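# Flip the door leaf brown side up onto the sawhorses

## Task

Flip the door leaf so that its unpainted brown face points up and it rests flat and square across both sawhorses, with one sawhorse under each half and both far from the leaf's centre.

## Robot and tools

Setup: six identical i2rt Big YAM arms, arm1 to arm6, each carrying a right hand with three fingers (index, middle, ring) and a thumb. arm1, arm2 and arm3 stand near y = -1.5 and face +y. arm4, arm5 and arm6 stand near y = +1.5 and face -y. Their feet are roughly at x = -0.43, 0 and +0.43, about 0.93 to 1.02 m above the floor. Each hand reaches about 1.06 m from its joint1 axis. The door leaf and the two sawhorses lie between the two rows.

Frames: there is one scene frame in metres, with its origin on the floor and +z up. Hand poses are 7 numbers [x, y, z, qw, qx, qy, qz] in that frame. The hand point's own axes are: +z along the straight fingers toward the tips, +y out of the palm face, and +x across the palm away from the thumb. A wrist mast on the palm side can strike objects. With joints 1, 5 and 6 at 0 and the hand level and pointing forward, the palm faces up with the thumb on the right. Joint 6 alone cannot turn the palm fully downward.

move: takes one optional object per arm (arm1..arm6) plus an optional cameras list. Each arm object may contain:
- joints: absolute targets by name. joint1_rad -2.879..2.879 (base yaw, positive is counter-clockwise seen from above). joint2_rad 0..3.141 (shoulder). joint3_rad 0..3.019 (elbow). joint4_rad -1.692..1.57 (hand pitch, positive tips the fingers up). joint5_rad -1.57..1.57 (sideways swing, positive to the arm's right). joint6_rad -2.094..2.094 (roll). All are in radians. The finger keys hand_index_mcp through hand_thumb_ipl are each a number from -1 to 1, mapped linearly between that hinge's two stops. Toward -1, _mcp/_pip/_dip curl a finger toward the palm, and the finger is straight near +0.75/+0.58/+0.70. _abd is straight at 0. hand_thumb_cmc toward -1 brings the thumb round in front of the palm (flat beside the palm at +0.71). hand_current_limit -1..1 sets a current cap from 0 to 550 mA; it starts at +0.4. hand_speed -0.96..1 sets set-point speed as (n+1)/2 of 8.5 rad/s; it starts at -0.6. Any key left out keeps its previous goal.
- target: a hand pose to reach, as an absolute pose in the scene frame. The hand follows a straight line from its current hand_target at up to speed m/s (0.002..4.3, default 0.25); rotation is capped at twice that value in rad/s. When target is used, joints may contain only the hand_ keys.
- min_time_s: 0.1..8 s, the minimum duration of that arm's joint motions.
All parts of a call begin together. Hand paths end together, and after 10 s at the latest. No action runs past 15 s. Paths do not avoid obstacles. A fast or stretched arm overshoots, possibly by about 30 degrees. cameras accepts names from arm1_cam_wrist..arm6_cam_wrist, cam_high or "all". A call with no action returns the full state and every image.

wait: seconds from 0 to 10. It commands nothing and returns the state. zoom_image: a camera name plus region [x0, y0, x1, y1] in that image's pixels, at most 504 by 504, taken from the newest picture of that camera. finished_scene: ends the scene permanently. The leaf must then stay in place unsupported.

Result lines: move lists the arms that were commanded. "as last shown" marks an uncommanded arm, whose status is "not commanded". hand gives the measured pose and hand_target gives the pose at the current joint targets. Joint velocities are in rad/s, and "within noise" means the arm is still. Joint torques follow the joint order; numbers 3 and 4 wrap at ±28 N m. hand_state gives one word per motor: moving, goal, blocked (pressing but short of its goal) or overload (shut off). The _current_ma lines are motor currents; positive pushes toward -1. hand_goal_* lines show the goals now set. Statuses: "done" means within 1 cm and 2 degrees. "off_target" means resting away from the target, which is not a stop. "time_out" is a stop, and on_its_own shows the target the arm still pushes toward. "not_followed", "joint command not followed" and "pose unreachable" mean a safety check held the arm back. A refused call or a stop cancels the remaining move/wait/finished_scene calls in the same reply. During a stop the hand ignores new numbers, so send them again afterwards.

Gripping: each finger motor is a soft servo. It presses only while its goal lies past the object's surface, up to the current cap. If a motor stays at 495 mA or more for 5 s in total, it shuts off for 10 s. Sending a hinge its current measured position loosens a grip. Motors heat while holding loads or straining; at 85 °C a MOTOR HOT line appears, and at 100 °C the arm goes limp for 30-60 s. Resend any key marked limit_stop_at_motor_heat.

Avoid: any hard press between two robots, which ends the scene. Never close a hand on another robot's fingers. Nothing reports robot-to-robot contact, and the safety check still lets hands and wrist cameras collide. The arms keep pushing after contact. Do not drop the leaf, even by millimetres, release it while it moves, slam it, or push it off the work area or onto the floor. Do not strike the sawhorses or other fixed items hard. Loose objects may occasionally get nudged. The scene keeps running while you think, holding the last command.

Each tool is called as name(argument=value, ...), one argument or row to a line, values as JSON.

## Session

move(
)

Scene clock: 0.00 s.
Joint torques (N m): no reading
Motor temperatures (°C): arm1=[23 20 20 18 18 20] | arm2=[22 19 19 21 20 21] | arm3=[19 22 24 20 18 21] | arm4=[23 23 19 21 22 21] | arm5=[21 19 19 19 19 20] | arm6=[22 22 21 23 20 21]
Heat: arm1: hottest joint1_rad 23 °C; arm2: hottest joint1_rad 22 °C; arm3: hottest joint3_rad 24 °C; arm4: hottest joint1_rad 23 °C; arm5: hottest joint1_rad 21 °C; arm6: hottest joint4_rad 23 °C.
Joint velocities: within noise
arm1.joint_positions: joint1_rad=-0.009 joint2_rad=+0.588 joint3_rad=+1.328 joint4_rad=-1.278 joint5_rad=-0.010 joint6_rad=+1.079 hand_index_mcp=+0.753 hand_index_abd=+0.000 hand_index_pip=+0.577 hand_index_dip=+0.696 hand_middle_mcp=+0.753 hand_middle_abd=+0.000 hand_middle_pip=+0.577 hand_middle_dip=+0.696 hand_ring_mcp=+0.753 hand_ring_abd=+0.000 hand_ring_pip=+0.577 hand_ring_dip=+0.696 hand_thumb_cmc=+0.714 hand_thumb_axl=+0.677 hand_thumb_mcp=+0.226 hand_thumb_ipl=+0.168 hand_current_limit=+0.400 hand_speed=-0.600
arm1.joint_status: not commanded
arm1.hand_state: goal,goal,goal,goal,goal,goal,goal,goal,goal,goal,goal,goal,goal,goal,goal,goal
arm1.index_mcp_current_ma: -4
arm1.index_abd_current_ma: 3
arm1.index_pip_current_ma: -4
arm1.index_dip_current_ma: 5
arm1.middle_mcp_current_ma: -3
arm1.middle_abd_current_ma: -14
arm1.middle_pip_current_ma: 2
arm1.middle_dip_current_ma: 17
arm1.ring_mcp_current_ma: 4
arm1.ring_abd_current_ma: 1
arm1.ring_pip_current_ma: 10
arm1.ring_dip_current_ma: 5
arm1.thumb_cmc_current_ma: 8
arm1.thumb_axl_current_ma: -7
arm1.thumb_mcp_current_ma: -8
arm1.thumb_ipl_current_ma: -4
arm1.hand_goal_index_mcp: 0.754
arm1.hand_goal_index_abd: 0.000
arm1.hand_goal_index_pip: 0.576
arm1.hand_goal_index_dip: 0.696
arm1.hand_goal_middle_mcp: 0.754
arm1.hand_goal_middle_abd: 0.000
arm1.hand_goal_middle_pip: 0.576
arm1.hand_goal_middle_dip: 0.696
arm1.hand_goal_ring_mcp: 0.754
arm1.hand_goal_ring_abd: 0.000
arm1.hand_goal_ring_pip: 0.576
arm1.hand_goal_ring_dip: 0.696
arm1.hand_goal_thumb_cmc: 0.714
arm1.hand_goal_thumb_axl: 0.678
arm1.hand_goal_thumb_mcp: 0.226
arm1.hand_goal_thumb_ipl: 0.168
arm1.hand: x=-0.3357 y=-1.2460 z=+1.5335 quat_wxyz=(-0.246, +0.467, +0.732, +0.431) (m; scene frame)
arm1.hand_target: x=-0.3358 y=-1.2486 z=+1.5422 quat_wxyz=(-0.250, +0.464, +0.728, +0.438) (m; scene frame)
arm1.hand_status: not commanded
arm2.joint_positions: joint1_rad=-0.129 joint2_rad=+0.531 joint3_rad=+1.345 joint4_rad=-1.286 joint5_rad=-0.101 joint6_rad=+1.174 hand_index_mcp=+0.753 hand_index_abd=+0.000 hand_index_pip=+0.577 hand_index_dip=+0.696 hand_middle_mcp=+0.753 hand_middle_abd=+0.000 hand_middle_pip=+0.577 hand_middle_dip=+0.696 hand_ring_mcp=+0.753 hand_ring_abd=+0.000 hand_ring_pip=+0.577 hand_ring_dip=+0.696 hand_thumb_cmc=+0.714 hand_thumb_axl=+0.677 hand_thumb_mcp=+0.226 hand_thumb_ipl=+0.168 hand_current_limit=+0.400 hand_speed=-0.600
arm2.joint_status: not commanded
arm2.hand_state: goal,goal,goal,goal,goal,goal,goal,goal,goal,goal,goal,goal,goal,goal,goal,goal
arm2.index_mcp_current_ma: -14
arm2.index_abd_current_ma: -1
arm2.index_pip_current_ma: -5
arm2.index_dip_current_ma: -2
arm2.middle_mcp_current_ma: -5
arm2.middle_abd_current_ma: -2
arm2.middle_pip_current_ma: 11
arm2.middle_dip_current_ma: -13
arm2.ring_mcp_current_ma: 17
arm2.ring_abd_current_ma: 1
arm2.ring_pip_current_ma: 7
arm2.ring_dip_current_ma: 1
arm2.thumb_cmc_current_ma: 10
arm2.thumb_axl_current_ma: 7
arm2.thumb_mcp_current_ma: 12
arm2.thumb_ipl_current_ma: 3
arm2.hand_goal_index_mcp: 0.754
arm2.hand_goal_index_abd: 0.000
arm2.hand_goal_index_pip: 0.576
arm2.hand_goal_index_dip: 0.696
arm2.hand_goal_middle_mcp: 0.754
arm2.hand_goal_middle_abd: 0.000
arm2.hand_goal_middle_pip: 0.576
arm2.hand_goal_middle_dip: 0.696
arm2.hand_goal_ring_mcp: 0.754
arm2.hand_goal_ring_abd: 0.000
arm2.hand_goal_ring_pip: 0.576
arm2.hand_goal_ring_dip: 0.696
arm2.hand_goal_thumb_cmc: 0.714
arm2.hand_goal_thumb_axl: 0.678
arm2.hand_goal_thumb_mcp: 0.226
arm2.hand_goal_thumb_ipl: 0.168
arm2.hand: x=+0.0792 y=-1.2938 z=+1.4880 quat_wxyz=(-0.315, +0.471, +0.706, +0.424) (m; scene frame)
arm2.hand_target: x=+0.0790 y=-1.2968 z=+1.5016 quat_wxyz=(-0.321, +0.465, +0.700, +0.436) (m; scene frame)
arm2.hand_status: not commanded
arm3.joint_positions: joint1_rad=-0.047 joint2_rad=+0.636 joint3_rad=+1.460 joint4_rad=-1.141 joint5_rad=-0.054 joint6_rad=+1.038 hand_index_mcp=+0.753 hand_index_abd=+0.000 hand_index_pip=+0.577 hand_index_dip=+0.696 hand_middle_mcp=+0.753 hand_middle_abd=+0.000 hand_middle_pip=+0.577 hand_middle_dip=+0.696 hand_ring_mcp=+0.753 hand_ring_abd=+0.000 hand_ring_pip=+0.577 hand_ring_dip=+0.696 hand_thumb_cmc=+0.714 hand_thumb_axl=+0.677 hand_thumb_mcp=+0.226 hand_thumb_ipl=+0.168 hand_current_limit=+0.400 hand_speed=-0.600
arm3.joint_status: not commanded
arm3.hand_state: goal,goal,goal,goal,goal,goal,goal,goal,goal,goal,goal,goal,goal,goal,goal,goal
arm3.index_mcp_current_ma: 3
arm3.index_abd_current_ma: -1
arm3.index_pip_current_ma: -6
arm3.index_dip_current_ma: 5
arm3.middle_mcp_current_ma: -1
arm3.middle_abd_current_ma: -6
arm3.middle_pip_current_ma: 9
arm3.middle_dip_current_ma: -3
arm3.ring_mcp_current_ma: 12
arm3.ring_abd_current_ma: -3
arm3.ring_pip_current_ma: 3
arm3.ring_dip_current_ma: -6
arm3.thumb_cmc_current_ma: 2
arm3.thumb_axl_current_ma: 11
arm3.thumb_mcp_current_ma: 7
arm3.thumb_ipl_current_ma: 0
arm3.hand_goal_index_mcp: 0.754
arm3.hand_goal_index_abd: 0.000
arm3.hand_goal_index_pip: 0.576
arm3.hand_goal_index_dip: 0.696
arm3.hand_goal_middle_mcp: 0.754
arm3.hand_goal_middle_abd: 0.000
arm3.hand_goal_middle_pip: 0.576
arm3.hand_goal_middle_dip: 0.696
arm3.hand_goal_ring_mcp: 0.754
arm3.hand_goal_ring_abd: 0.000
arm3.hand_goal_ring_pip: 0.576
arm3.hand_goal_ring_dip: 0.696
arm3.hand_goal_thumb_cmc: 0.714
arm3.hand_goal_thumb_axl: 0.678
arm3.hand_goal_thumb_mcp: 0.226
arm3.hand_goal_thumb_ipl: 0.168
arm3.hand: x=+0.5038 y=-1.2066 z=+1.5671 quat_wxyz=(-0.300, +0.402, +0.702, +0.506) (m; scene frame)
arm3.hand_target: x=+0.5036 y=-1.2110 z=+1.5801 quat_wxyz=(-0.305, +0.397, +0.695, +0.516) (m; scene frame)
arm3.hand_status: not commanded
arm4.joint_positions: joint1_rad=+0.039 joint2_rad=+0.641 joint3_rad=+1.428 joint4_rad=-1.201 joint5_rad=+0.034 joint6_rad=+1.053 hand_index_mcp=+0.753 hand_index_abd=+0.000 hand_index_pip=+0.577 hand_index_dip=+0.696 hand_middle_mcp=+0.753 hand_middle_abd=+0.000 hand_middle_pip=+0.577 hand_middle_dip=+0.696 hand_ring_mcp=+0.753 hand_ring_abd=+0.000 hand_ring_pip=+0.577 hand_ring_dip=+0.696 hand_thumb_cmc=+0.714 hand_thumb_axl=+0.677 hand_thumb_mcp=+0.226 hand_thumb_ipl=+0.168 hand_current_limit=+0.400 hand_speed=-0.600
arm4.joint_status: not commanded
arm4.hand_state: goal,goal,goal,goal,goal,goal,goal,goal,goal,goal,goal,goal,goal,goal,goal,goal
arm4.index_mcp_current_ma: 8
arm4.index_abd_current_ma: -3
arm4.index_pip_current_ma: 1
arm4.index_dip_current_ma: 4
arm4.middle_mcp_current_ma: 0
arm4.middle_abd_current_ma: 6
arm4.middle_pip_current_ma: 8
arm4.middle_dip_current_ma: -5
arm4.ring_mcp_current_ma: 0
arm4.ring_abd_current_ma: 3
arm4.ring_pip_current_ma: -7
arm4.ring_dip_current_ma: 10
arm4.thumb_cmc_current_ma: -3
arm4.thumb_axl_current_ma: -16
arm4.thumb_mcp_current_ma: 13
arm4.thumb_ipl_current_ma: -1
arm4.hand_goal_index_mcp: 0.754
arm4.hand_goal_index_abd: 0.000
arm4.hand_goal_index_pip: 0.576
arm4.hand_goal_index_dip: 0.696
arm4.hand_goal_middle_mcp: 0.754
arm4.hand_goal_middle_abd: 0.000
arm4.hand_goal_middle_pip: 0.576
arm4.hand_goal_middle_dip: 0.696
arm4.hand_goal_ring_mcp: 0.754
arm4.hand_goal_ring_abd: 0.000
arm4.hand_goal_ring_pip: 0.576
arm4.hand_goal_ring_dip: 0.696
arm4.hand_goal_thumb_cmc: 0.714
arm4.hand_goal_thumb_axl: 0.678
arm4.hand_goal_thumb_mcp: 0.226
arm4.hand_goal_thumb_ipl: 0.168
arm4.hand: x=+0.3376 y=+1.2099 z=+1.5701 quat_wxyz=(+0.484, +0.715, -0.432, +0.261) (m; scene frame)
arm4.hand_target: x=+0.3376 y=+1.2133 z=+1.5813 quat_wxyz=(+0.493, +0.708, -0.429, +0.266) (m; scene frame)
arm4.hand_status: not commanded
arm5.joint_positions: joint1_rad=-0.047 joint2_rad=+0.567 joint3_rad=+1.330 joint4_rad=-1.381 joint5_rad=-0.042 joint6_rad=+1.075 hand_index_mcp=+0.753 hand_index_abd=+0.000 hand_index_pip=+0.577 hand_index_dip=+0.696 hand_middle_mcp=+0.753 hand_middle_abd=+0.000 hand_middle_pip=+0.577 hand_middle_dip=+0.696 hand_ring_mcp=+0.753 hand_ring_abd=+0.000 hand_ring_pip=+0.577 hand_ring_dip=+0.696 hand_thumb_cmc=+0.714 hand_thumb_axl=+0.677 hand_thumb_mcp=+0.226 hand_thumb_ipl=+0.168 hand_current_limit=+0.400 hand_speed=-0.600
arm5.joint_status: not commanded
arm5.hand_state: goal,goal,goal,goal,goal,goal,goal,goal,goal,goal,goal,goal,goal,goal,goal,goal
arm5.index_mcp_current_ma: 6
arm5.index_abd_current_ma: 9
arm5.index_pip_current_ma: 5
arm5.index_dip_current_ma: -3
arm5.middle_mcp_current_ma: 1
arm5.middle_abd_current_ma: 3
arm5.middle_pip_current_ma: -1
arm5.middle_dip_current_ma: -4
arm5.ring_mcp_current_ma: -6
arm5.ring_abd_current_ma: 4
arm5.ring_pip_current_ma: 2
arm5.ring_dip_current_ma: 5
arm5.thumb_cmc_current_ma: 4
arm5.thumb_axl_current_ma: -3
arm5.thumb_mcp_current_ma: -9
arm5.thumb_ipl_current_ma: 10
arm5.hand_goal_index_mcp: 0.754
arm5.hand_goal_index_abd: 0.000
arm5.hand_goal_index_pip: 0.576
arm5.hand_goal_index_dip: 0.696
arm5.hand_goal_middle_mcp: 0.754
arm5.hand_goal_middle_abd: 0.000
arm5.hand_goal_middle_pip: 0.576
arm5.hand_goal_middle_dip: 0.696
arm5.hand_goal_ring_mcp: 0.754
arm5.hand_goal_ring_abd: 0.000
arm5.hand_goal_ring_pip: 0.576
arm5.hand_goal_ring_dip: 0.696
arm5.hand_goal_thumb_cmc: 0.714
arm5.hand_goal_thumb_axl: 0.678
arm5.hand_goal_thumb_mcp: 0.226
arm5.hand_goal_thumb_ipl: 0.168
arm5.hand: x=-0.0623 y=+1.2660 z=+1.5398 quat_wxyz=(+0.378, +0.774, -0.442, +0.250) (m; scene frame)
arm5.hand_target: x=-0.0623 y=+1.2681 z=+1.5502 quat_wxyz=(+0.387, +0.770, -0.439, +0.255) (m; scene frame)
arm5.hand_status: not commanded
arm6.joint_positions: joint1_rad=+0.027 joint2_rad=+0.642 joint3_rad=+1.397 joint4_rad=-1.176 joint5_rad=+0.111 joint6_rad=+1.072 hand_index_mcp=+0.753 hand_index_abd=+0.000 hand_index_pip=+0.577 hand_index_dip=+0.696 hand_middle_mcp=+0.753 hand_middle_abd=+0.000 hand_middle_pip=+0.577 hand_middle_dip=+0.696 hand_ring_mcp=+0.753 hand_ring_abd=+0.000 hand_ring_pip=+0.577 hand_ring_dip=+0.696 hand_thumb_cmc=+0.714 hand_thumb_axl=+0.677 hand_thumb_mcp=+0.226 hand_thumb_ipl=+0.168 hand_current_limit=+0.400 hand_speed=-0.600
arm6.joint_status: not commanded
arm6.hand_state: goal,goal,goal,goal,goal,goal,goal,goal,goal,goal,goal,goal,goal,goal,goal,goal
arm6.index_mcp_current_ma: 5
arm6.index_abd_current_ma: 0
arm6.index_pip_current_ma: 5
arm6.index_dip_current_ma: -7
arm6.middle_mcp_current_ma: 15
arm6.middle_abd_current_ma: -2
arm6.middle_pip_current_ma: -5
arm6.middle_dip_current_ma: -3
arm6.ring_mcp_current_ma: 5
arm6.ring_abd_current_ma: -7
arm6.ring_pip_current_ma: 1
arm6.ring_dip_current_ma: 2
arm6.thumb_cmc_current_ma: -1
arm6.thumb_axl_current_ma: -8
arm6.thumb_mcp_current_ma: 0
arm6.thumb_ipl_current_ma: 8
arm6.hand_goal_index_mcp: 0.754
arm6.hand_goal_index_abd: 0.000
arm6.hand_goal_index_pip: 0.576
arm6.hand_goal_index_dip: 0.696
arm6.hand_goal_middle_mcp: 0.754
arm6.hand_goal_middle_abd: 0.000
arm6.hand_goal_middle_pip: 0.576
arm6.hand_goal_middle_dip: 0.696
arm6.hand_goal_ring_mcp: 0.754
arm6.hand_goal_ring_abd: 0.000
arm6.hand_goal_ring_pip: 0.576
arm6.hand_goal_ring_dip: 0.696
arm6.hand_goal_thumb_cmc: 0.714
arm6.hand_goal_thumb_axl: 0.678
arm6.hand_goal_thumb_mcp: 0.226
arm6.hand_goal_thumb_ipl: 0.168
arm6.hand: x=-0.5167 y=+1.2283 z=+1.5279 quat_wxyz=(+0.486, +0.717, -0.433, +0.250) (m; scene frame)
arm6.hand_target: x=-0.5169 y=+1.2320 z=+1.5411 quat_wxyz=(+0.496, +0.709, -0.430, +0.257) (m; scene frame)
arm6.hand_status: not commanded
pictures: arm1_cam_wrist, arm2_cam_wrist, arm3_cam_wrist, arm4_cam_wrist, arm5_cam_wrist, arm6_cam_wrist, cam_high

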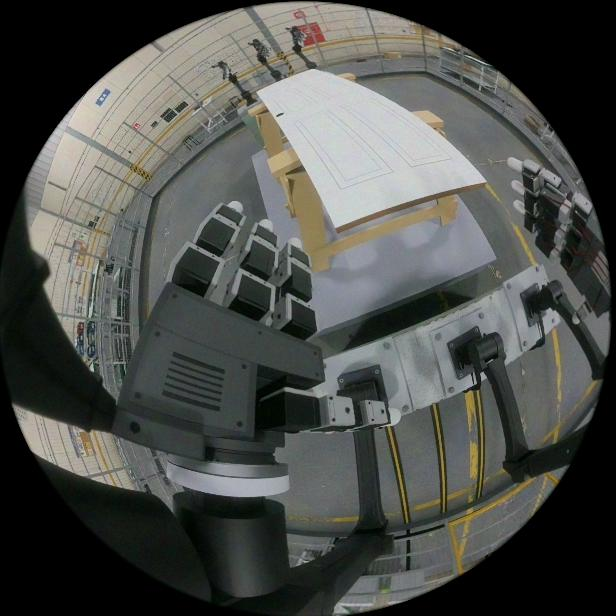

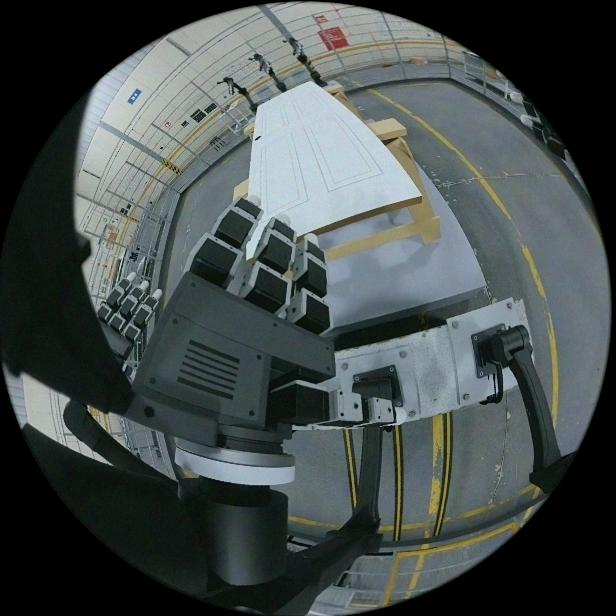

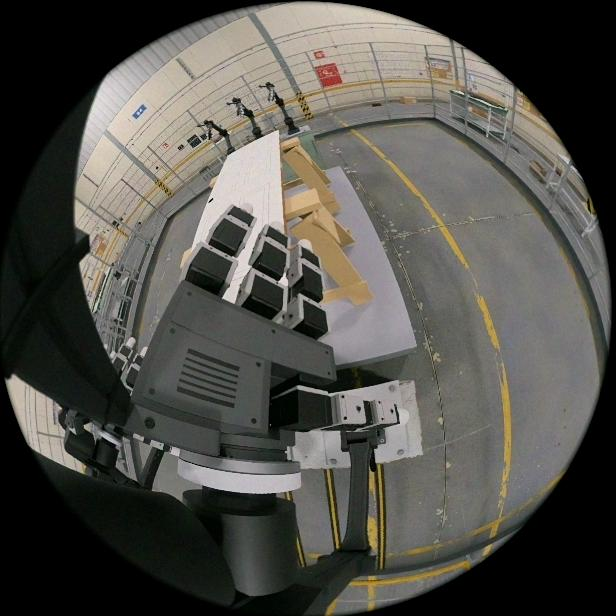

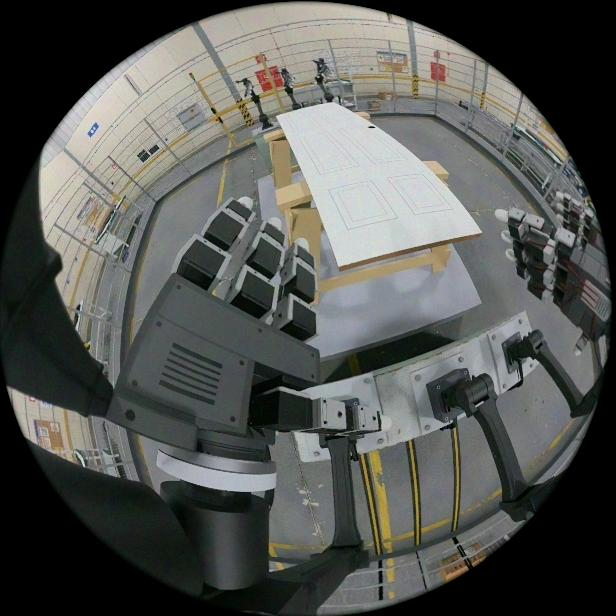

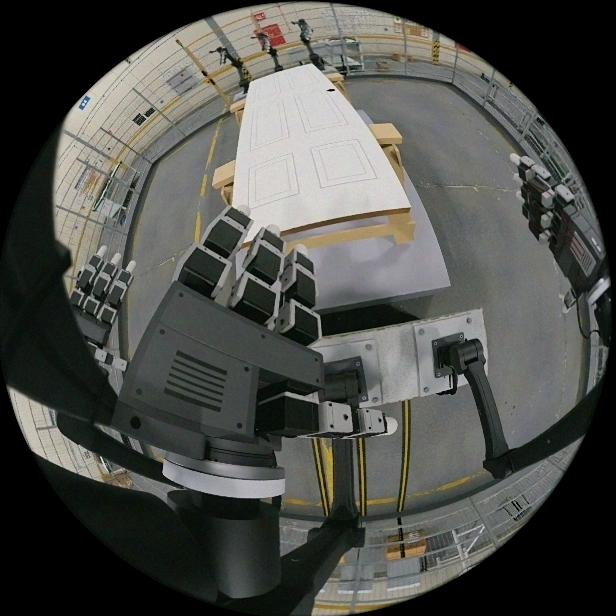

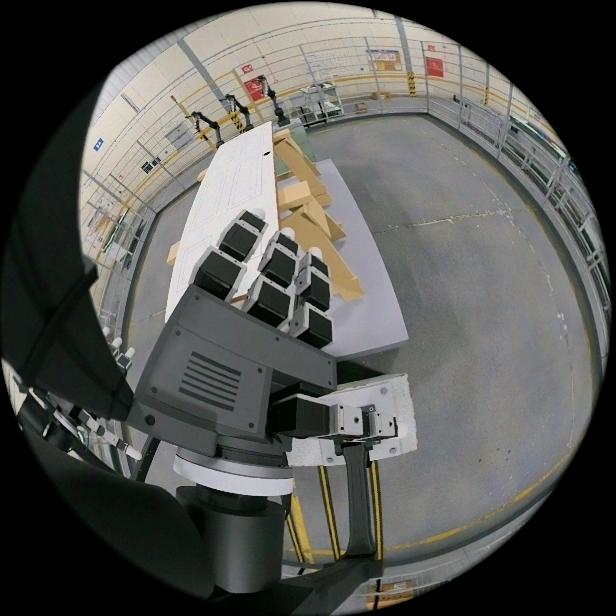

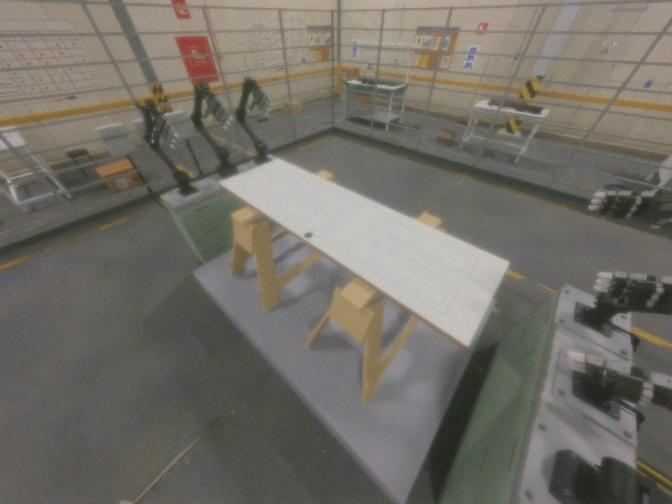

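zoom_image(
  camera="cam_high",
  region=[180, 120, 540, 420],
)

zoom_image(
  camera="cam_high",
  region=[200, 140, 380, 290],
)

zoom_image(
  camera="cam_high",
  region=[340, 220, 530, 380],
)

zoom_image(
  camera="arm1_cam_wrist",
  region=[200, 40, 520, 360],
)

zoom_image(
  camera="arm5_cam_wrist",
  region=[180, 40, 480, 340],
)

Scaled by 1.400 from the camera's image (finer frame: 960x720).

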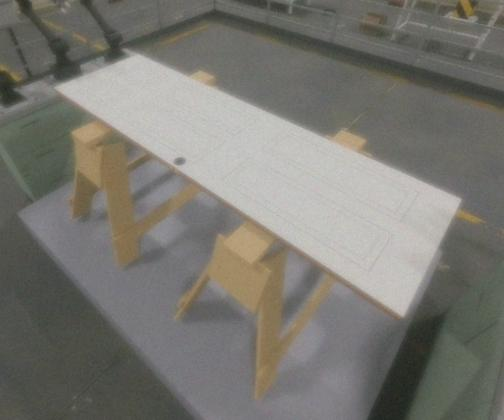

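Scaled by 2.800 from the camera's image (finer frame: 960x720).

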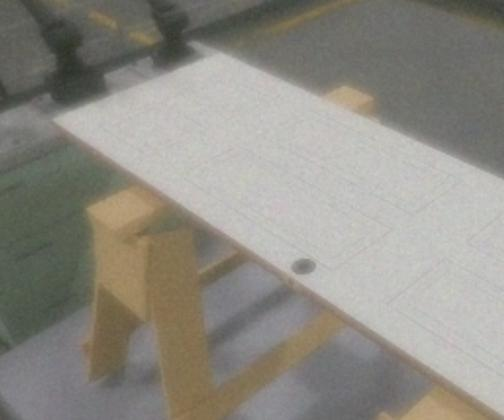

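Scaled by 2.653 from the camera's image (finer frame: 960x720).

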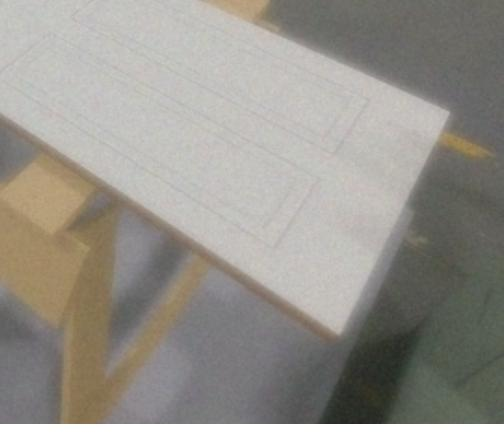

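Scaled by 1.575 from the camera's image (finer frame: 880x880).

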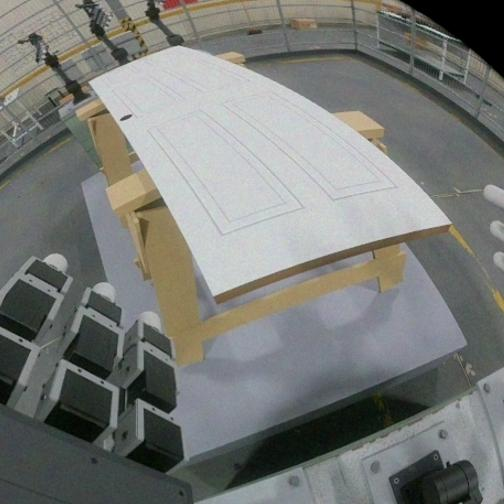

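Scaled by 1.680 from the camera's image (finer frame: 880x880).

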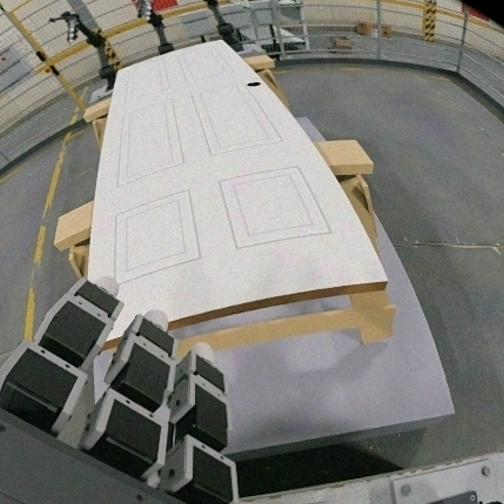

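move(
  arm1={"target": [-0.21, -1.15, 1.13, 0, 0, 0.9239, 0.3827], "speed": 0.25, "joints": {"hand_thumb_cmc": -0.571}},
  cameras=["arm1_cam_wrist", "cam_high"],
)

Scene clock: 7.30 s.
Joint torques (N m): arm1=[-0.21 -4.01 7.71 1.96 -0.73 -0.03] | arm2=[0.97 4.78 11.3 1.84 -0.17 -0.28] | arm3=[-0.67 3.84 8.66 2.37 -0.1 -0.1] | arm4=[0.5 1.79 9.89 2.84 -0.01 -0.03] | arm5=[0.5 1.26 11.04 2.58 0.01 -0.16] | arm6=[1.9 3.08 9.7 2.92 0.04 -0.05]
Motor temperatures (°C): arm1=[23 20 20 18 18 20] | arm2=[22 19 20 21 20 21] | arm3=[19 22 25 20 18 21] | arm4=[23 23 20 21 22 21] | arm5=[21 19 20 19 19 20] | arm6=[22 22 21 23 20 21]
Heat: arm1: hottest joint1_rad 23 °C; arm2: hottest joint1_rad 22 °C; arm3: hottest joint3_rad 25 °C; arm4: hottest joint1_rad 23 °C; arm5: hottest joint1_rad 21 °C; arm6: hottest joint4_rad 23 °C.
move: arm1 done
Joint velocities: within noise
arm1.joint_positions: joint1_rad=-0.851 joint2_rad=+1.097 joint3_rad=+0.462 joint4_rad=-0.389 joint5_rad=-0.588 joint6_rad=-0.734 hand_index_mcp=+0.760 hand_index_abd=+0.000 hand_index_pip=+0.577 hand_index_dip=+0.696 hand_middle_mcp=+0.760 hand_middle_abd=+0.000 hand_middle_pip=+0.577 hand_middle_dip=+0.696 hand_ring_mcp=+0.760 hand_ring_abd=+0.000 hand_ring_pip=+0.577 hand_ring_dip=+0.696 hand_thumb_cmc=-0.562 hand_thumb_axl=+0.677 hand_thumb_mcp=+0.224 hand_thumb_ipl=+0.168 hand_current_limit=+0.400 hand_speed=-0.600
arm1.joint_status: all done
arm1.hand_state: goal,goal,goal,goal,goal,goal,goal,goal,goal,goal,goal,goal,goal,goal,goal,goal
arm1.index_mcp_current_ma: 11
arm1.index_abd_current_ma: -5
arm1.index_pip_current_ma: -6
arm1.index_dip_current_ma: -1
arm1.middle_mcp_current_ma: 7
arm1.middle_abd_current_ma: 5
arm1.middle_pip_current_ma: 6
arm1.middle_dip_current_ma: 7
arm1.ring_mcp_current_ma: 12
arm1.ring_abd_current_ma: -4
arm1.ring_pip_current_ma: 11
arm1.ring_dip_current_ma: 7
arm1.thumb_cmc_current_ma: 6
arm1.thumb_axl_current_ma: -19
arm1.thumb_mcp_current_ma: 3
arm1.thumb_ipl_current_ma: 7
arm1.hand_goal_index_mcp: 0.754
arm1.hand_goal_index_abd: 0.000
arm1.hand_goal_index_pip: 0.576
arm1.hand_goal_index_dip: 0.696
arm1.hand_goal_middle_mcp: 0.754
arm1.hand_goal_middle_abd: 0.000
arm1.hand_goal_middle_pip: 0.576
arm1.hand_goal_middle_dip: 0.696
arm1.hand_goal_ring_mcp: 0.754
arm1.hand_goal_ring_abd: 0.000
arm1.hand_goal_ring_pip: 0.576
arm1.hand_goal_ring_dip: 0.696
arm1.hand_goal_thumb_cmc: -0.570
arm1.hand_goal_thumb_axl: 0.678
arm1.hand_goal_thumb_mcp: 0.226
arm1.hand_goal_thumb_ipl: 0.168
arm1.hand: x=-0.2123 y=-1.1486 z=+1.1340 quat_wxyz=(-0.002, +0.000, +0.924, +0.382)
arm1.hand_target: x=-0.2101 y=-1.1501 z=+1.1300 quat_wxyz=(+0.000, +0.000, +0.924, +0.383)
arm1.hand_status: done (0.005 m and 0.3 deg from the pose sent, 0.433 m and 65.4 deg at the start)
arm2, arm3, arm4, arm5, arm6: as last shown
arm2.joint_positions: joint1_rad=-0.129 joint2_rad=+0.531 joint3_rad=+1.345 joint4_rad=-1.286 joint5_rad=-0.101 joint6_rad=+1.174 hand_index_mcp=+0.754 hand_index_abd=+0.000 hand_index_pip=+0.577 hand_index_dip=+0.696 hand_middle_mcp=+0.754 hand_middle_abd=+0.002 hand_middle_pip=+0.577 hand_middle_dip=+0.696 hand_ring_mcp=+0.753 hand_ring_abd=+0.001 hand_ring_pip=+0.577 hand_ring_dip=+0.696 hand_thumb_cmc=+0.714 hand_thumb_axl=+0.677 hand_thumb_mcp=+0.226 hand_thumb_ipl=+0.168 hand_current_limit=+0.400 hand_speed=-0.600
arm2.index_mcp_current_ma: 3
arm2.index_abd_current_ma: -7
arm2.index_pip_current_ma: -8
arm2.index_dip_current_ma: -10
arm2.middle_mcp_current_ma: 0
arm2.middle_abd_current_ma: 5
arm2.ring_mcp_current_ma: 10
arm2.ring_abd_current_ma: -9
arm2.ring_pip_current_ma: 8
arm2.ring_dip_current_ma: -2
arm2.thumb_cmc_current_ma: 12
arm2.thumb_axl_current_ma: 8
arm2.thumb_mcp_current_ma: 15
arm2.thumb_ipl_current_ma: 16
arm3.joint_positions: joint1_rad=-0.047 joint2_rad=+0.636 joint3_rad=+1.460 joint4_rad=-1.141 joint5_rad=-0.054 joint6_rad=+1.038 hand_index_mcp=+0.761 hand_index_abd=+0.001 hand_index_pip=+0.577 hand_index_dip=+0.696 hand_middle_mcp=+0.761 hand_middle_abd=+0.001 hand_middle_pip=+0.577 hand_middle_dip=+0.696 hand_ring_mcp=+0.761 hand_ring_abd=+0.002 hand_ring_pip=+0.577 hand_ring_dip=+0.696 hand_thumb_cmc=+0.719 hand_thumb_axl=+0.677 hand_thumb_mcp=+0.226 hand_thumb_ipl=+0.168 hand_current_limit=+0.400 hand_speed=-0.600
arm3.index_mcp_current_ma: 6
arm3.index_abd_current_ma: 2
arm3.index_pip_current_ma: -4
arm3.index_dip_current_ma: 3
arm3.middle_mcp_current_ma: 3
arm3.middle_abd_current_ma: -8
arm3.middle_pip_current_ma: 7
arm3.middle_dip_current_ma: -4
arm3.ring_abd_current_ma: -1
arm3.ring_dip_current_ma: -10
arm3.thumb_cmc_current_ma: 7
arm3.thumb_axl_current_ma: 9
arm3.thumb_ipl_current_ma: -4
arm4.joint_positions: joint1_rad=+0.039 joint2_rad=+0.641 joint3_rad=+1.428 joint4_rad=-1.201 joint5_rad=+0.034 joint6_rad=+1.053 hand_index_mcp=+0.757 hand_index_abd=+0.000 hand_index_pip=+0.577 hand_index_dip=+0.696 hand_middle_mcp=+0.756 hand_middle_abd=+0.001 hand_middle_pip=+0.577 hand_middle_dip=+0.696 hand_ring_mcp=+0.757 hand_ring_abd=+0.000 hand_ring_pip=+0.577 hand_ring_dip=+0.696 hand_thumb_cmc=+0.716 hand_thumb_axl=+0.677 hand_thumb_mcp=+0.226 hand_thumb_ipl=+0.168 hand_current_limit=+0.400 hand_speed=-0.600
arm4.index_mcp_current_ma: 11
arm4.index_abd_current_ma: -4
arm4.index_pip_current_ma: -3
arm4.middle_mcp_current_ma: 2
arm4.middle_abd_current_ma: -1
arm4.middle_pip_current_ma: 6
arm4.middle_dip_current_ma: -6
arm4.ring_mcp_current_ma: -7
arm4.ring_abd_current_ma: -9
arm4.ring_pip_current_ma: 0
arm4.ring_dip_current_ma: 7
arm4.thumb_cmc_current_ma: -2
arm4.thumb_axl_current_ma: -10
arm4.thumb_mcp_current_ma: -2
arm4.thumb_ipl_current_ma: -5
arm5.joint_positions: joint1_rad=-0.047 joint2_rad=+0.567 joint3_rad=+1.330 joint4_rad=-1.381 joint5_rad=-0.042 joint6_rad=+1.075 hand_index_mcp=+0.755 hand_index_abd=+0.000 hand_index_pip=+0.577 hand_index_dip=+0.696 hand_middle_mcp=+0.756 hand_middle_abd=+0.000 hand_middle_pip=+0.577 hand_middle_dip=+0.696 hand_ring_mcp=+0.755 hand_ring_abd=+0.000 hand_ring_pip=+0.577 hand_ring_dip=+0.696 hand_thumb_cmc=+0.716 hand_thumb_axl=+0.677 hand_thumb_mcp=+0.226 hand_thumb_ipl=+0.168 hand_current_limit=+0.400 hand_speed=-0.600
arm5.index_mcp_current_ma: 10
arm5.index_abd_current_ma: 7
arm5.middle_mcp_current_ma: -2
arm5.middle_abd_current_ma: 2
arm5.middle_pip_current_ma: 3
arm5.middle_dip_current_ma: 0
arm5.ring_mcp_current_ma: -13
arm5.ring_abd_current_ma: 2
arm5.ring_pip_current_ma: -2
arm5.thumb_cmc_current_ma: 5
arm5.thumb_axl_current_ma: -4
arm5.thumb_mcp_current_ma: -6
arm5.thumb_ipl_current_ma: 13
arm6.joint_positions: joint1_rad=+0.027 joint2_rad=+0.642 joint3_rad=+1.397 joint4_rad=-1.176 joint5_rad=+0.111 joint6_rad=+1.072 hand_index_mcp=+0.759 hand_index_abd=+0.001 hand_index_pip=+0.577 hand_index_dip=+0.696 hand_middle_mcp=+0.758 hand_middle_abd=+0.000 hand_middle_pip=+0.577 hand_middle_dip=+0.696 hand_ring_mcp=+0.758 hand_ring_abd=+0.000 hand_ring_pip=+0.577 hand_ring_dip=+0.696 hand_thumb_cmc=+0.718 hand_thumb_axl=+0.677 hand_thumb_mcp=+0.226 hand_thumb_ipl=+0.168 hand_current_limit=+0.400 hand_speed=-0.600
arm6.index_mcp_current_ma: 7
arm6.index_abd_current_ma: -1
arm6.index_pip_current_ma: -1
arm6.index_dip_current_ma: -8
arm6.middle_mcp_current_ma: 10
arm6.middle_abd_current_ma: -4
arm6.middle_pip_current_ma: -12
arm6.middle_dip_current_ma: -2
arm6.ring_mcp_current_ma: 6
arm6.ring_pip_current_ma: 3
arm6.ring_dip_current_ma: 7
arm6.thumb_cmc_current_ma: 3
arm6.thumb_axl_current_ma: -10
arm6.thumb_mcp_current_ma: -4
arm6.thumb_ipl_current_ma: 5
arm1_cam_wrist: T_world_to_cam=[[0.77707, 0.39519, 0.48988, 0.08682], [0.37683, -0.91552, 0.14081, -1.1849], [0.50414, 0.07518, -0.86034, 1.29297]] pos_world=[-0.27281, -1.21631, 1.23672]

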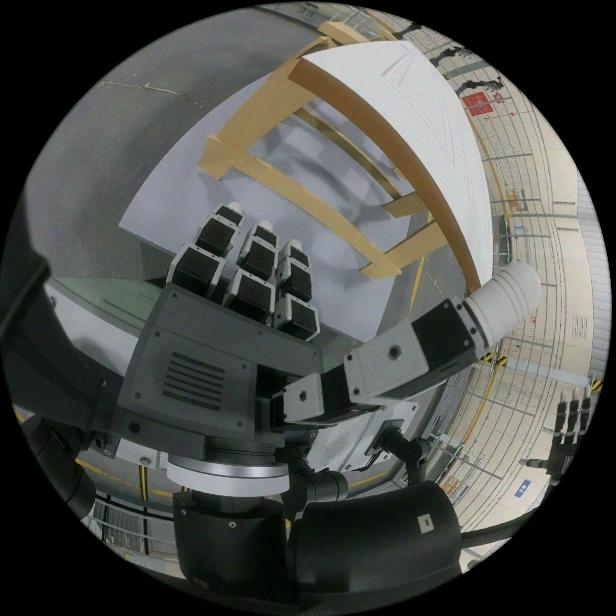

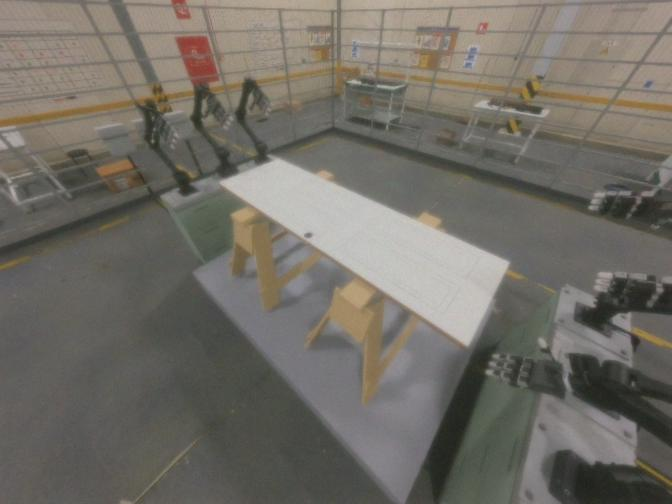

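zoom_image(
  camera="arm1_cam_wrist",
  region=[260, 20, 520, 280],
)

Scaled by 1.938 from the camera's image (finer frame: 880x880).

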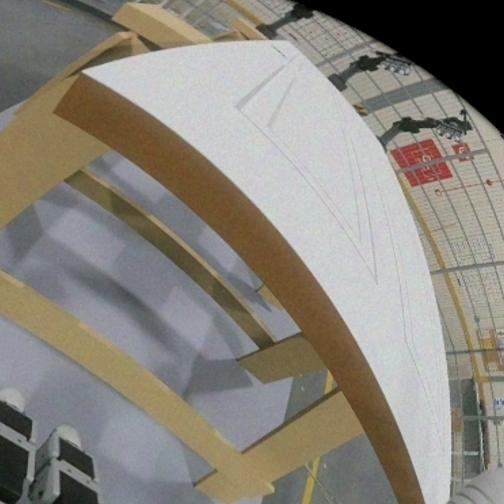

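move(
  arm2={"target": [0.0, -1.15, 1.13, 0, 0, 0.9239, 0.3827], "speed": 0.25, "joints": {"hand_thumb_cmc": -0.571}},
  arm3={"target": [0.21, -1.15, 1.13, 0, 0, 0.9239, 0.3827], "speed": 0.25, "joints": {"hand_thumb_cmc": -0.571}},
  arm4={"target": [0.19, 1.19, 1.13, 0.3827, 0.9239, 0, 0], "speed": 0.25, "joints": {"hand_thumb_cmc": -0.571}},
  arm5={"target": [-0.02, 1.19, 1.13, 0.3827, 0.9239, 0, 0], "speed": 0.25, "joints": {"hand_thumb_cmc": -0.571}},
  arm6={"target": [-0.23, 1.19, 1.13, 0.3827, 0.9239, 0, 0], "speed": 0.25, "joints": {"hand_thumb_cmc": -0.571}},
  cameras=["all"],
)

Scene clock: 11.57 s.
Joint torques (N m): arm1=[-0.21 -4.01 7.73 1.92 -0.71 -0.01] | arm2=[1.03 1.26 11.88 2.06 -0.13 -0.29] | arm3=[-0.38 -1.79 7.91 1.47 0.65 -0.05] | arm4=[-0.26 -3.55 8.65 1.95 -0.97 -0.08] | arm5=[-0.5 0.67 10.7 3.07 -0.19 -0.19] | arm6=[1.96 -2.08 8.23 2.21 0.55 -0.13]
Motor temperatures (°C): arm1=[23 20 21 18 18 20] | arm2=[22 19 21 21 20 21] | arm3=[19 22 25 20 18 21] | arm4=[23 23 20 22 22 21] | arm5=[21 19 20 19 19 20] | arm6=[22 22 21 23 20 21]
Heat: arm1: hottest joint1_rad 23 °C; arm2: hottest joint1_rad 22 °C; arm3: hottest joint3_rad 25 °C; arm4: hottest joint1_rad 23 °C; arm5: hottest joint1_rad 21 °C; arm6: hottest joint4_rad 23 °C.
move: arm2 done; arm3 done; arm4 done; arm5 done; arm6 done
Joint velocities: within noise
arm1: as last shown
arm1.index_mcp_current_ma: 20
arm1.index_abd_current_ma: 8
arm1.index_pip_current_ma: -3
arm1.index_dip_current_ma: -5
arm1.middle_mcp_current_ma: 2
arm1.middle_abd_current_ma: -14
arm1.middle_pip_current_ma: 18
arm1.middle_dip_current_ma: 15
arm1.ring_mcp_current_ma: 8
arm1.ring_abd_current_ma: 4
arm1.ring_pip_current_ma: 19
arm1.ring_dip_current_ma: -5
arm1.thumb_cmc_current_ma: 20
arm1.thumb_axl_current_ma: -11
arm1.thumb_mcp_current_ma: 2
arm1.thumb_ipl_current_ma: -1
arm2.joint_positions: joint1_rad=+0.035 joint2_rad=+0.628 joint3_rad=+0.374 joint4_rad=-0.560 joint5_rad=+0.074 joint6_rad=+0.083 hand_index_mcp=+0.760 hand_index_abd=+0.000 hand_index_pip=+0.577 hand_index_dip=+0.696 hand_middle_mcp=+0.761 hand_middle_abd=+0.001 hand_middle_pip=+0.577 hand_middle_dip=+0.696 hand_ring_mcp=+0.761 hand_ring_abd=+0.001 hand_ring_pip=+0.577 hand_ring_dip=+0.696 hand_thumb_cmc=-0.562 hand_thumb_axl=+0.677 hand_thumb_mcp=+0.223 hand_thumb_ipl=+0.168 hand_current_limit=+0.400 hand_speed=-0.600
arm2.joint_status: all done
arm2.hand_state: goal,goal,goal,goal,goal,goal,goal,goal,goal,goal,goal,goal,goal,goal,goal,goal
arm2.index_mcp_current_ma: -3
arm2.index_abd_current_ma: -9
arm2.index_pip_current_ma: -10
arm2.index_dip_current_ma: 4
arm2.middle_mcp_current_ma: -2
arm2.middle_abd_current_ma: 5
arm2.middle_pip_current_ma: 11
arm2.middle_dip_current_ma: -4
arm2.ring_mcp_current_ma: 12
arm2.ring_abd_current_ma: -7
arm2.ring_pip_current_ma: 16
arm2.ring_dip_current_ma: -2
arm2.thumb_cmc_current_ma: 13
arm2.thumb_axl_current_ma: 3
arm2.thumb_mcp_current_ma: 9
arm2.thumb_ipl_current_ma: 13
arm2.hand_goal_index_mcp: 0.754
arm2.hand_goal_index_abd: 0.000
arm2.hand_goal_index_pip: 0.576
arm2.hand_goal_index_dip: 0.696
arm2.hand_goal_middle_mcp: 0.754
arm2.hand_goal_middle_abd: 0.000
arm2.hand_goal_middle_pip: 0.576
arm2.hand_goal_middle_dip: 0.696
arm2.hand_goal_ring_mcp: 0.754
arm2.hand_goal_ring_abd: 0.000
arm2.hand_goal_ring_pip: 0.576
arm2.hand_goal_ring_dip: 0.696
arm2.hand_goal_thumb_cmc: -0.570
arm2.hand_goal_thumb_axl: 0.678
arm2.hand_goal_thumb_mcp: 0.226
arm2.hand_goal_thumb_ipl: 0.168
arm2.hand: x=+0.0017 y=-1.1536 z=+1.1274 quat_wxyz=(-0.001, +0.005, +0.927, +0.376)
arm2.hand_target: x=+0.0001 y=-1.1502 z=+1.1299 quat_wxyz=(+0.000, +0.000, +0.924, +0.382)
arm2.hand_status: done (0.005 m and 1.0 deg from the pose sent, 0.394 m and 70.8 deg at the start)
arm3.joint_positions: joint1_rad=+1.039 joint2_rad=+1.032 joint3_rad=+0.590 joint4_rad=-0.679 joint5_rad=+0.659 joint6_rad=+0.895 hand_index_mcp=+0.771 hand_index_abd=+0.001 hand_index_pip=+0.577 hand_index_dip=+0.696 hand_middle_mcp=+0.772 hand_middle_abd=+0.001 hand_middle_pip=+0.577 hand_middle_dip=+0.696 hand_ring_mcp=+0.773 hand_ring_abd=+0.002 hand_ring_pip=+0.577 hand_ring_dip=+0.696 hand_thumb_cmc=-0.556 hand_thumb_axl=+0.677 hand_thumb_mcp=+0.221 hand_thumb_ipl=+0.168 hand_current_limit=+0.400 hand_speed=-0.600
arm3.joint_status: all done
arm3.hand_state: goal,goal,goal,goal,goal,goal,goal,goal,goal,goal,goal,goal,goal,goal,goal,goal
arm3.index_mcp_current_ma: 15
arm3.index_abd_current_ma: 0
arm3.index_pip_current_ma: -6
arm3.index_dip_current_ma: 4
arm3.middle_mcp_current_ma: 7
arm3.middle_abd_current_ma: -9
arm3.middle_pip_current_ma: 9
arm3.middle_dip_current_ma: -6
arm3.ring_mcp_current_ma: 25
arm3.ring_abd_current_ma: -6
arm3.ring_pip_current_ma: 6
arm3.ring_dip_current_ma: -9
arm3.thumb_cmc_current_ma: 16
arm3.thumb_axl_current_ma: 9
arm3.thumb_mcp_current_ma: 4
arm3.thumb_ipl_current_ma: -4
arm3.hand_goal_index_mcp: 0.754
arm3.hand_goal_index_abd: 0.000
arm3.hand_goal_index_pip: 0.576
arm3.hand_goal_index_dip: 0.696
arm3.hand_goal_middle_mcp: 0.754
arm3.hand_goal_middle_abd: 0.000
arm3.hand_goal_middle_pip: 0.576
arm3.hand_goal_middle_dip: 0.696
arm3.hand_goal_ring_mcp: 0.754
arm3.hand_goal_ring_abd: 0.000
arm3.hand_goal_ring_pip: 0.576
arm3.hand_goal_ring_dip: 0.696
arm3.hand_goal_thumb_cmc: -0.570
arm3.hand_goal_thumb_axl: 0.678
arm3.hand_goal_thumb_mcp: 0.226
arm3.hand_goal_thumb_ipl: 0.168
arm3.hand: x=+0.2143 y=-1.1509 z=+1.1298 quat_wxyz=(+0.004, +0.003, +0.925, +0.381)
arm3.hand_target: x=+0.2100 y=-1.1500 z=+1.1301 quat_wxyz=(+0.000, +0.000, +0.924, +0.383)
arm3.hand_status: done (0.004 m and 0.6 deg from the pose sent, 0.530 m and 65.3 deg at the start)
arm4.joint_positions: joint1_rad=-1.101 joint2_rad=+1.014 joint3_rad=+0.492 joint4_rad=-0.688 joint5_rad=-0.695 joint6_rad=-1.013 hand_index_mcp=+0.759 hand_index_abd=+0.000 hand_index_pip=+0.577 hand_index_dip=+0.696 hand_middle_mcp=+0.759 hand_middle_abd=+0.001 hand_middle_pip=+0.577 hand_middle_dip=+0.696 hand_ring_mcp=+0.759 hand_ring_abd=+0.000 hand_ring_pip=+0.577 hand_ring_dip=+0.696 hand_thumb_cmc=-0.565 hand_thumb_axl=+0.677 hand_thumb_mcp=+0.225 hand_thumb_ipl=+0.168 hand_current_limit=+0.400 hand_speed=-0.600
arm4.joint_status: all done
arm4.hand_state: goal,goal,goal,goal,goal,goal,goal,goal,goal,goal,goal,goal,goal,goal,goal,goal
arm4.index_mcp_current_ma: 17
arm4.index_abd_current_ma: -9
arm4.index_pip_current_ma: 4
arm4.index_dip_current_ma: 6
arm4.middle_mcp_current_ma: 6
arm4.middle_abd_current_ma: 3
arm4.middle_pip_current_ma: -1
arm4.middle_dip_current_ma: -3
arm4.ring_mcp_current_ma: 6
arm4.ring_abd_current_ma: 5
arm4.ring_pip_current_ma: 5
arm4.ring_dip_current_ma: 3
arm4.thumb_cmc_current_ma: 16
arm4.thumb_axl_current_ma: -4
arm4.thumb_mcp_current_ma: -2
arm4.thumb_ipl_current_ma: 6
arm4.hand_goal_index_mcp: 0.754
arm4.hand_goal_index_abd: 0.000
arm4.hand_goal_index_pip: 0.576
arm4.hand_goal_index_dip: 0.696
arm4.hand_goal_middle_mcp: 0.754
arm4.hand_goal_middle_abd: 0.000
arm4.hand_goal_middle_pip: 0.576
arm4.hand_goal_middle_dip: 0.696
arm4.hand_goal_ring_mcp: 0.754
arm4.hand_goal_ring_abd: 0.000
arm4.hand_goal_ring_pip: 0.576
arm4.hand_goal_ring_dip: 0.696
arm4.hand_goal_thumb_cmc: -0.570
arm4.hand_goal_thumb_axl: 0.678
arm4.hand_goal_thumb_mcp: 0.226
arm4.hand_goal_thumb_ipl: 0.168
arm4.hand: x=+0.1941 y=+1.1895 z=+1.1289 quat_wxyz=(+0.379, +0.925, -0.004, +0.008)
arm4.hand_target: x=+0.1901 y=+1.1901 z=+1.1299 quat_wxyz=(+0.382, +0.924, +0.000, +0.000)
arm4.hand_status: done (0.004 m and 1.1 deg from the pose sent, 0.465 m and 64.6 deg at the start)
arm5.joint_positions: joint1_rad=-0.115 joint2_rad=+0.498 joint3_rad=+0.128 joint4_rad=-0.407 joint5_rad=-0.047 joint6_rad=-0.034 hand_index_mcp=+0.764 hand_index_abd=+0.000 hand_index_pip=+0.577 hand_index_dip=+0.696 hand_middle_mcp=+0.767 hand_middle_abd=+0.000 hand_middle_pip=+0.577 hand_middle_dip=+0.696 hand_ring_mcp=+0.765 hand_ring_abd=+0.000 hand_ring_pip=+0.577 hand_ring_dip=+0.696 hand_thumb_cmc=-0.561 hand_thumb_axl=+0.677 hand_thumb_mcp=+0.224 hand_thumb_ipl=+0.168 hand_current_limit=+0.400 hand_speed=-0.600
arm5.joint_status: all done
arm5.hand_state: goal,goal,goal,goal,goal,goal,goal,goal,goal,goal,goal,goal,goal,goal,goal,goal
arm5.index_mcp_current_ma: 6
arm5.index_abd_current_ma: 8
arm5.index_pip_current_ma: 2
arm5.index_dip_current_ma: -5
arm5.middle_mcp_current_ma: 2
arm5.middle_abd_current_ma: 5
arm5.middle_pip_current_ma: 4
arm5.middle_dip_current_ma: -2
arm5.ring_mcp_current_ma: -8
arm5.ring_abd_current_ma: 1
arm5.ring_pip_current_ma: 1
arm5.ring_dip_current_ma: 1
arm5.thumb_cmc_current_ma: 10
arm5.thumb_axl_current_ma: -4
arm5.thumb_mcp_current_ma: -8
arm5.thumb_ipl_current_ma: 11
arm5.hand_goal_index_mcp: 0.754
arm5.hand_goal_index_abd: 0.000
arm5.hand_goal_index_pip: 0.576
arm5.hand_goal_index_dip: 0.696
arm5.hand_goal_middle_mcp: 0.754
arm5.hand_goal_middle_abd: 0.000
arm5.hand_goal_middle_pip: 0.576
arm5.hand_goal_middle_dip: 0.696
arm5.hand_goal_ring_mcp: 0.754
arm5.hand_goal_ring_abd: 0.000
arm5.hand_goal_ring_pip: 0.576
arm5.hand_goal_ring_dip: 0.696
arm5.hand_goal_thumb_cmc: -0.570
arm5.hand_goal_thumb_axl: 0.678
arm5.hand_goal_thumb_mcp: 0.226
arm5.hand_goal_thumb_ipl: 0.168
arm5.hand: x=-0.0168 y=+1.1903 z=+1.1323 quat_wxyz=(+0.381, +0.925, +0.001, +0.004)
arm5.hand_target: x=-0.0199 y=+1.1902 z=+1.1301 quat_wxyz=(+0.382, +0.924, +0.000, +0.000)
arm5.hand_status: done (0.004 m and 0.5 deg from the pose sent, 0.419 m and 61.4 deg at the start)
arm6.joint_positions: joint1_rad=+1.041 joint2_rad=+0.981 joint3_rad=+0.573 joint4_rad=-0.716 joint5_rad=+0.668 joint6_rad=+0.927 hand_index_mcp=+0.765 hand_index_abd=-0.006 hand_index_pip=+0.577 hand_index_dip=+0.696 hand_middle_mcp=+0.763 hand_middle_abd=-0.001 hand_middle_pip=+0.577 hand_middle_dip=+0.696 hand_ring_mcp=+0.764 hand_ring_abd=-0.001 hand_ring_pip=+0.577 hand_ring_dip=+0.696 hand_thumb_cmc=-0.567 hand_thumb_axl=+0.677 hand_thumb_mcp=+0.223 hand_thumb_ipl=+0.168 hand_current_limit=+0.400 hand_speed=-0.600
arm6.joint_status: all done
arm6.hand_state: goal,goal,goal,goal,goal,goal,goal,goal,goal,goal,goal,goal,goal,goal,goal,goal
arm6.index_mcp_current_ma: 13
arm6.index_abd_current_ma: -5
arm6.index_pip_current_ma: 4
arm6.index_dip_current_ma: -6
arm6.middle_mcp_current_ma: 10
arm6.middle_abd_current_ma: -3
arm6.middle_pip_current_ma: -9
arm6.middle_dip_current_ma: -5
arm6.ring_mcp_current_ma: 9
arm6.ring_abd_current_ma: -3
arm6.ring_pip_current_ma: 9
arm6.ring_dip_current_ma: 7
arm6.thumb_cmc_current_ma: -2
arm6.thumb_axl_current_ma: -6
arm6.thumb_mcp_current_ma: 1
arm6.thumb_ipl_current_ma: 12
arm6.hand_goal_index_mcp: 0.754
arm6.hand_goal_index_abd: 0.000
arm6.hand_goal_index_pip: 0.576
arm6.hand_goal_index_dip: 0.696
arm6.hand_goal_middle_mcp: 0.754
arm6.hand_goal_middle_abd: 0.000
arm6.hand_goal_middle_pip: 0.576
arm6.hand_goal_middle_dip: 0.696
arm6.hand_goal_ring_mcp: 0.754
arm6.hand_goal_ring_abd: 0.000
arm6.hand_goal_ring_pip: 0.576
arm6.hand_goal_ring_dip: 0.696
arm6.hand_goal_thumb_cmc: -0.570
arm6.hand_goal_thumb_axl: 0.678
arm6.hand_goal_thumb_mcp: 0.226
arm6.hand_goal_thumb_ipl: 0.168
arm6.hand: x=-0.2330 y=+1.1911 z=+1.1333 quat_wxyz=(+0.383, +0.924, -0.007, +0.001)
arm6.hand_target: x=-0.2300 y=+1.1901 z=+1.1301 quat_wxyz=(+0.383, +0.924, +0.000, +0.000)
arm6.hand_status: done (0.005 m and 0.8 deg from the pose sent, 0.492 m and 64.0 deg at the start)
pictures: arm1_cam_wrist, arm2_cam_wrist, arm3_cam_wrist, arm4_cam_wrist, arm5_cam_wrist, arm6_cam_wrist, cam_high
arm1_cam_wrist: T_world_to_cam=[[0.77684, 0.39539, 0.4901, 0.08681], [0.37701, -0.91542, 0.14094, -1.18485], [0.50437, 0.07529, -0.8602, 1.29304]] pos_world=[-0.27291, -1.21631, 1.23672]
arm2_cam_wrist: T_world_to_cam=[[0.79122, 0.45368, 0.41005, 0.09928], [0.42519, -0.89006, 0.16433, -1.26207], [0.43953, 0.04433, -0.89714, 1.18615]] pos_world=[-0.06327, -1.22095, 1.23082]
arm3_cam_wrist: T_world_to_cam=[[0.79575, 0.39971, 0.45498, -0.19083], [0.38103, -0.91437, 0.13689, -1.34114], [0.47074, 0.06443, -0.87992, 1.09125]] pos_world=[0.14917, -1.22033, 1.23063]
arm4_cam_wrist: T_world_to_cam=[[-0.74481, -0.47965, 0.46388, 0.22047], [-0.45477, 0.87362, 0.17314, -1.19354], [-0.4883, -0.082, -0.86881, 1.29945]] pos_world=[0.25595, 1.255, 1.23335]
arm5_cam_wrist: T_world_to_cam=[[-0.76061, -0.45102, 0.46695, 0.02386], [-0.43991, 0.88703, 0.1402, -1.26818], [-0.47744, -0.09878, -0.8731, 1.22683]] pos_world=[0.046, 1.25685, 1.2378]
arm6_cam_wrist: T_world_to_cam=[[-0.79652, -0.45043, 0.40333, -0.06785], [-0.43767, 0.88978, 0.12935, -1.35288], [-0.41714, -0.07349, -0.90587, 1.14511]] pos_world=[-0.16848, 1.25736, 1.23969]

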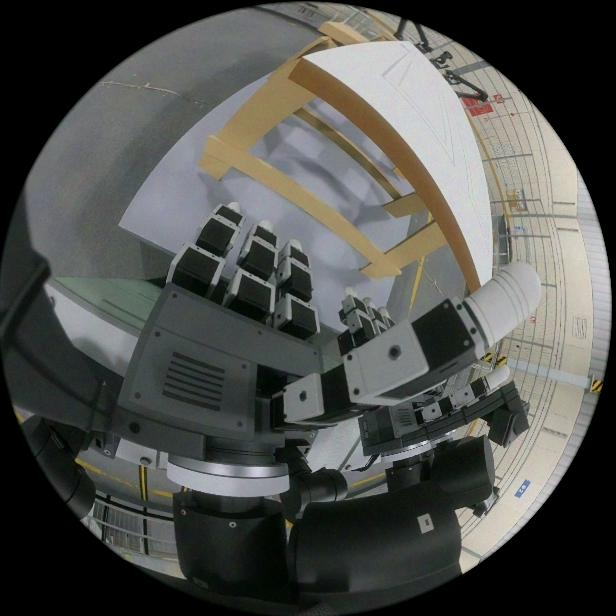

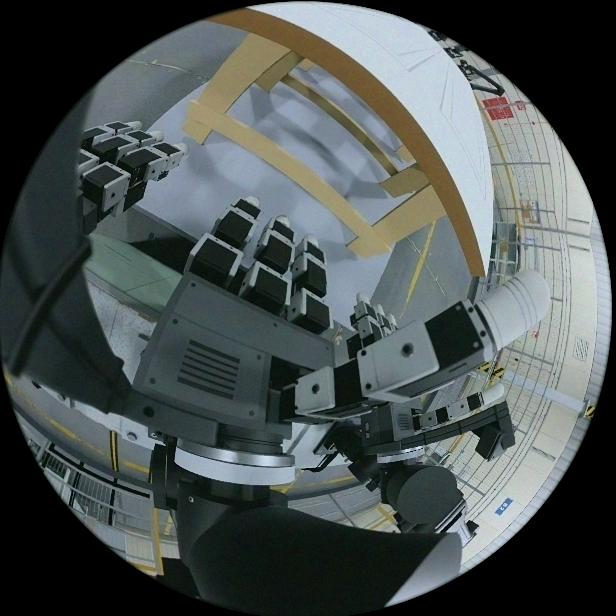

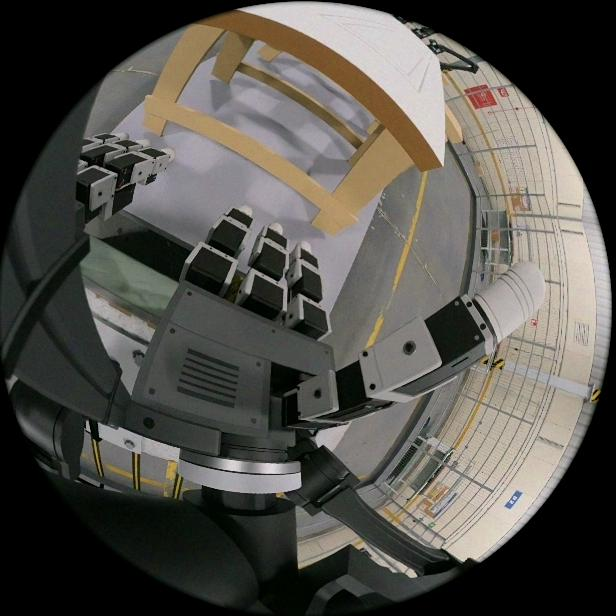

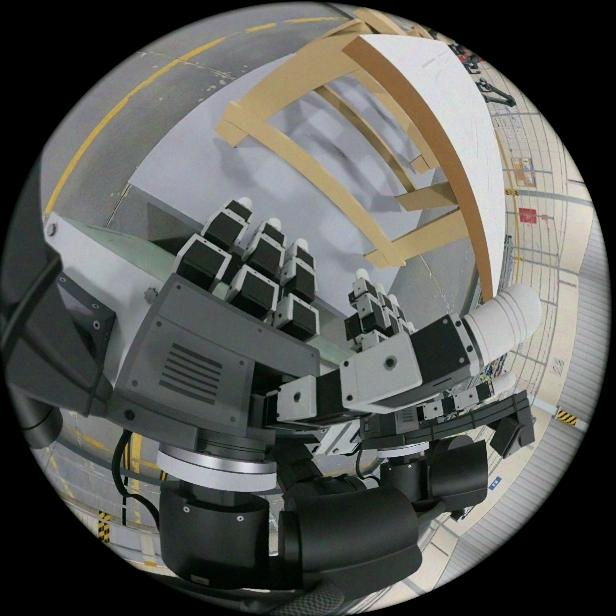

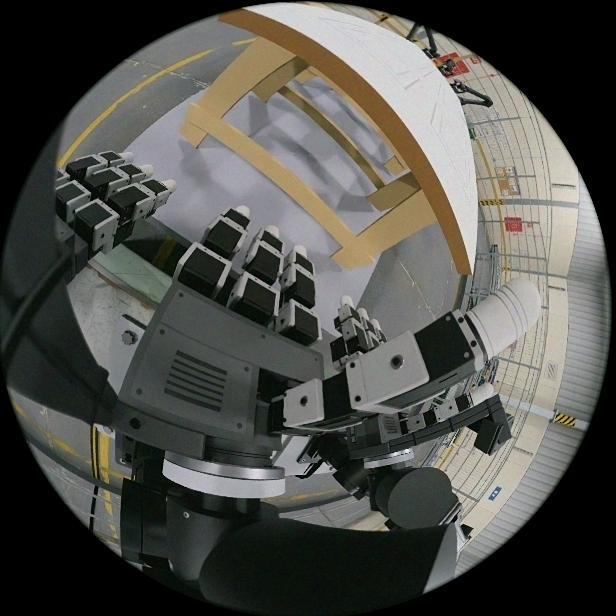

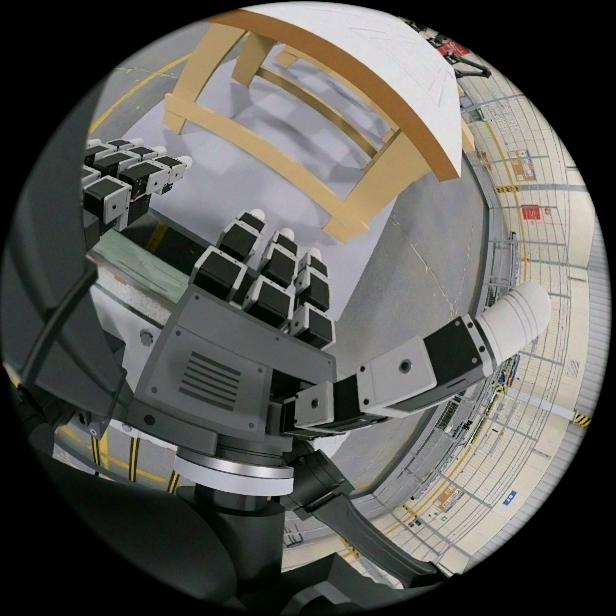

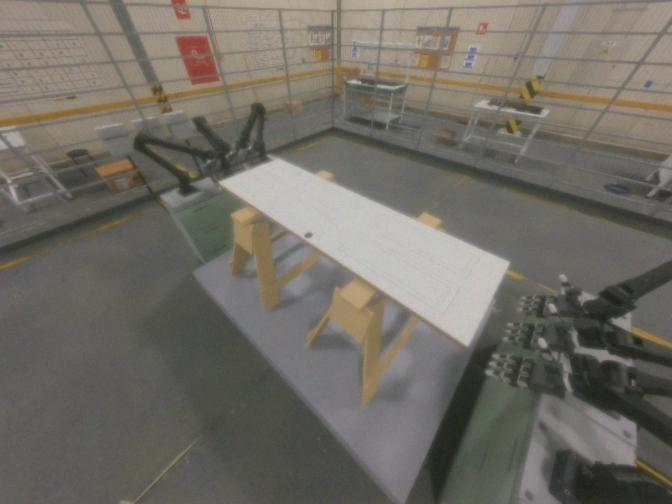

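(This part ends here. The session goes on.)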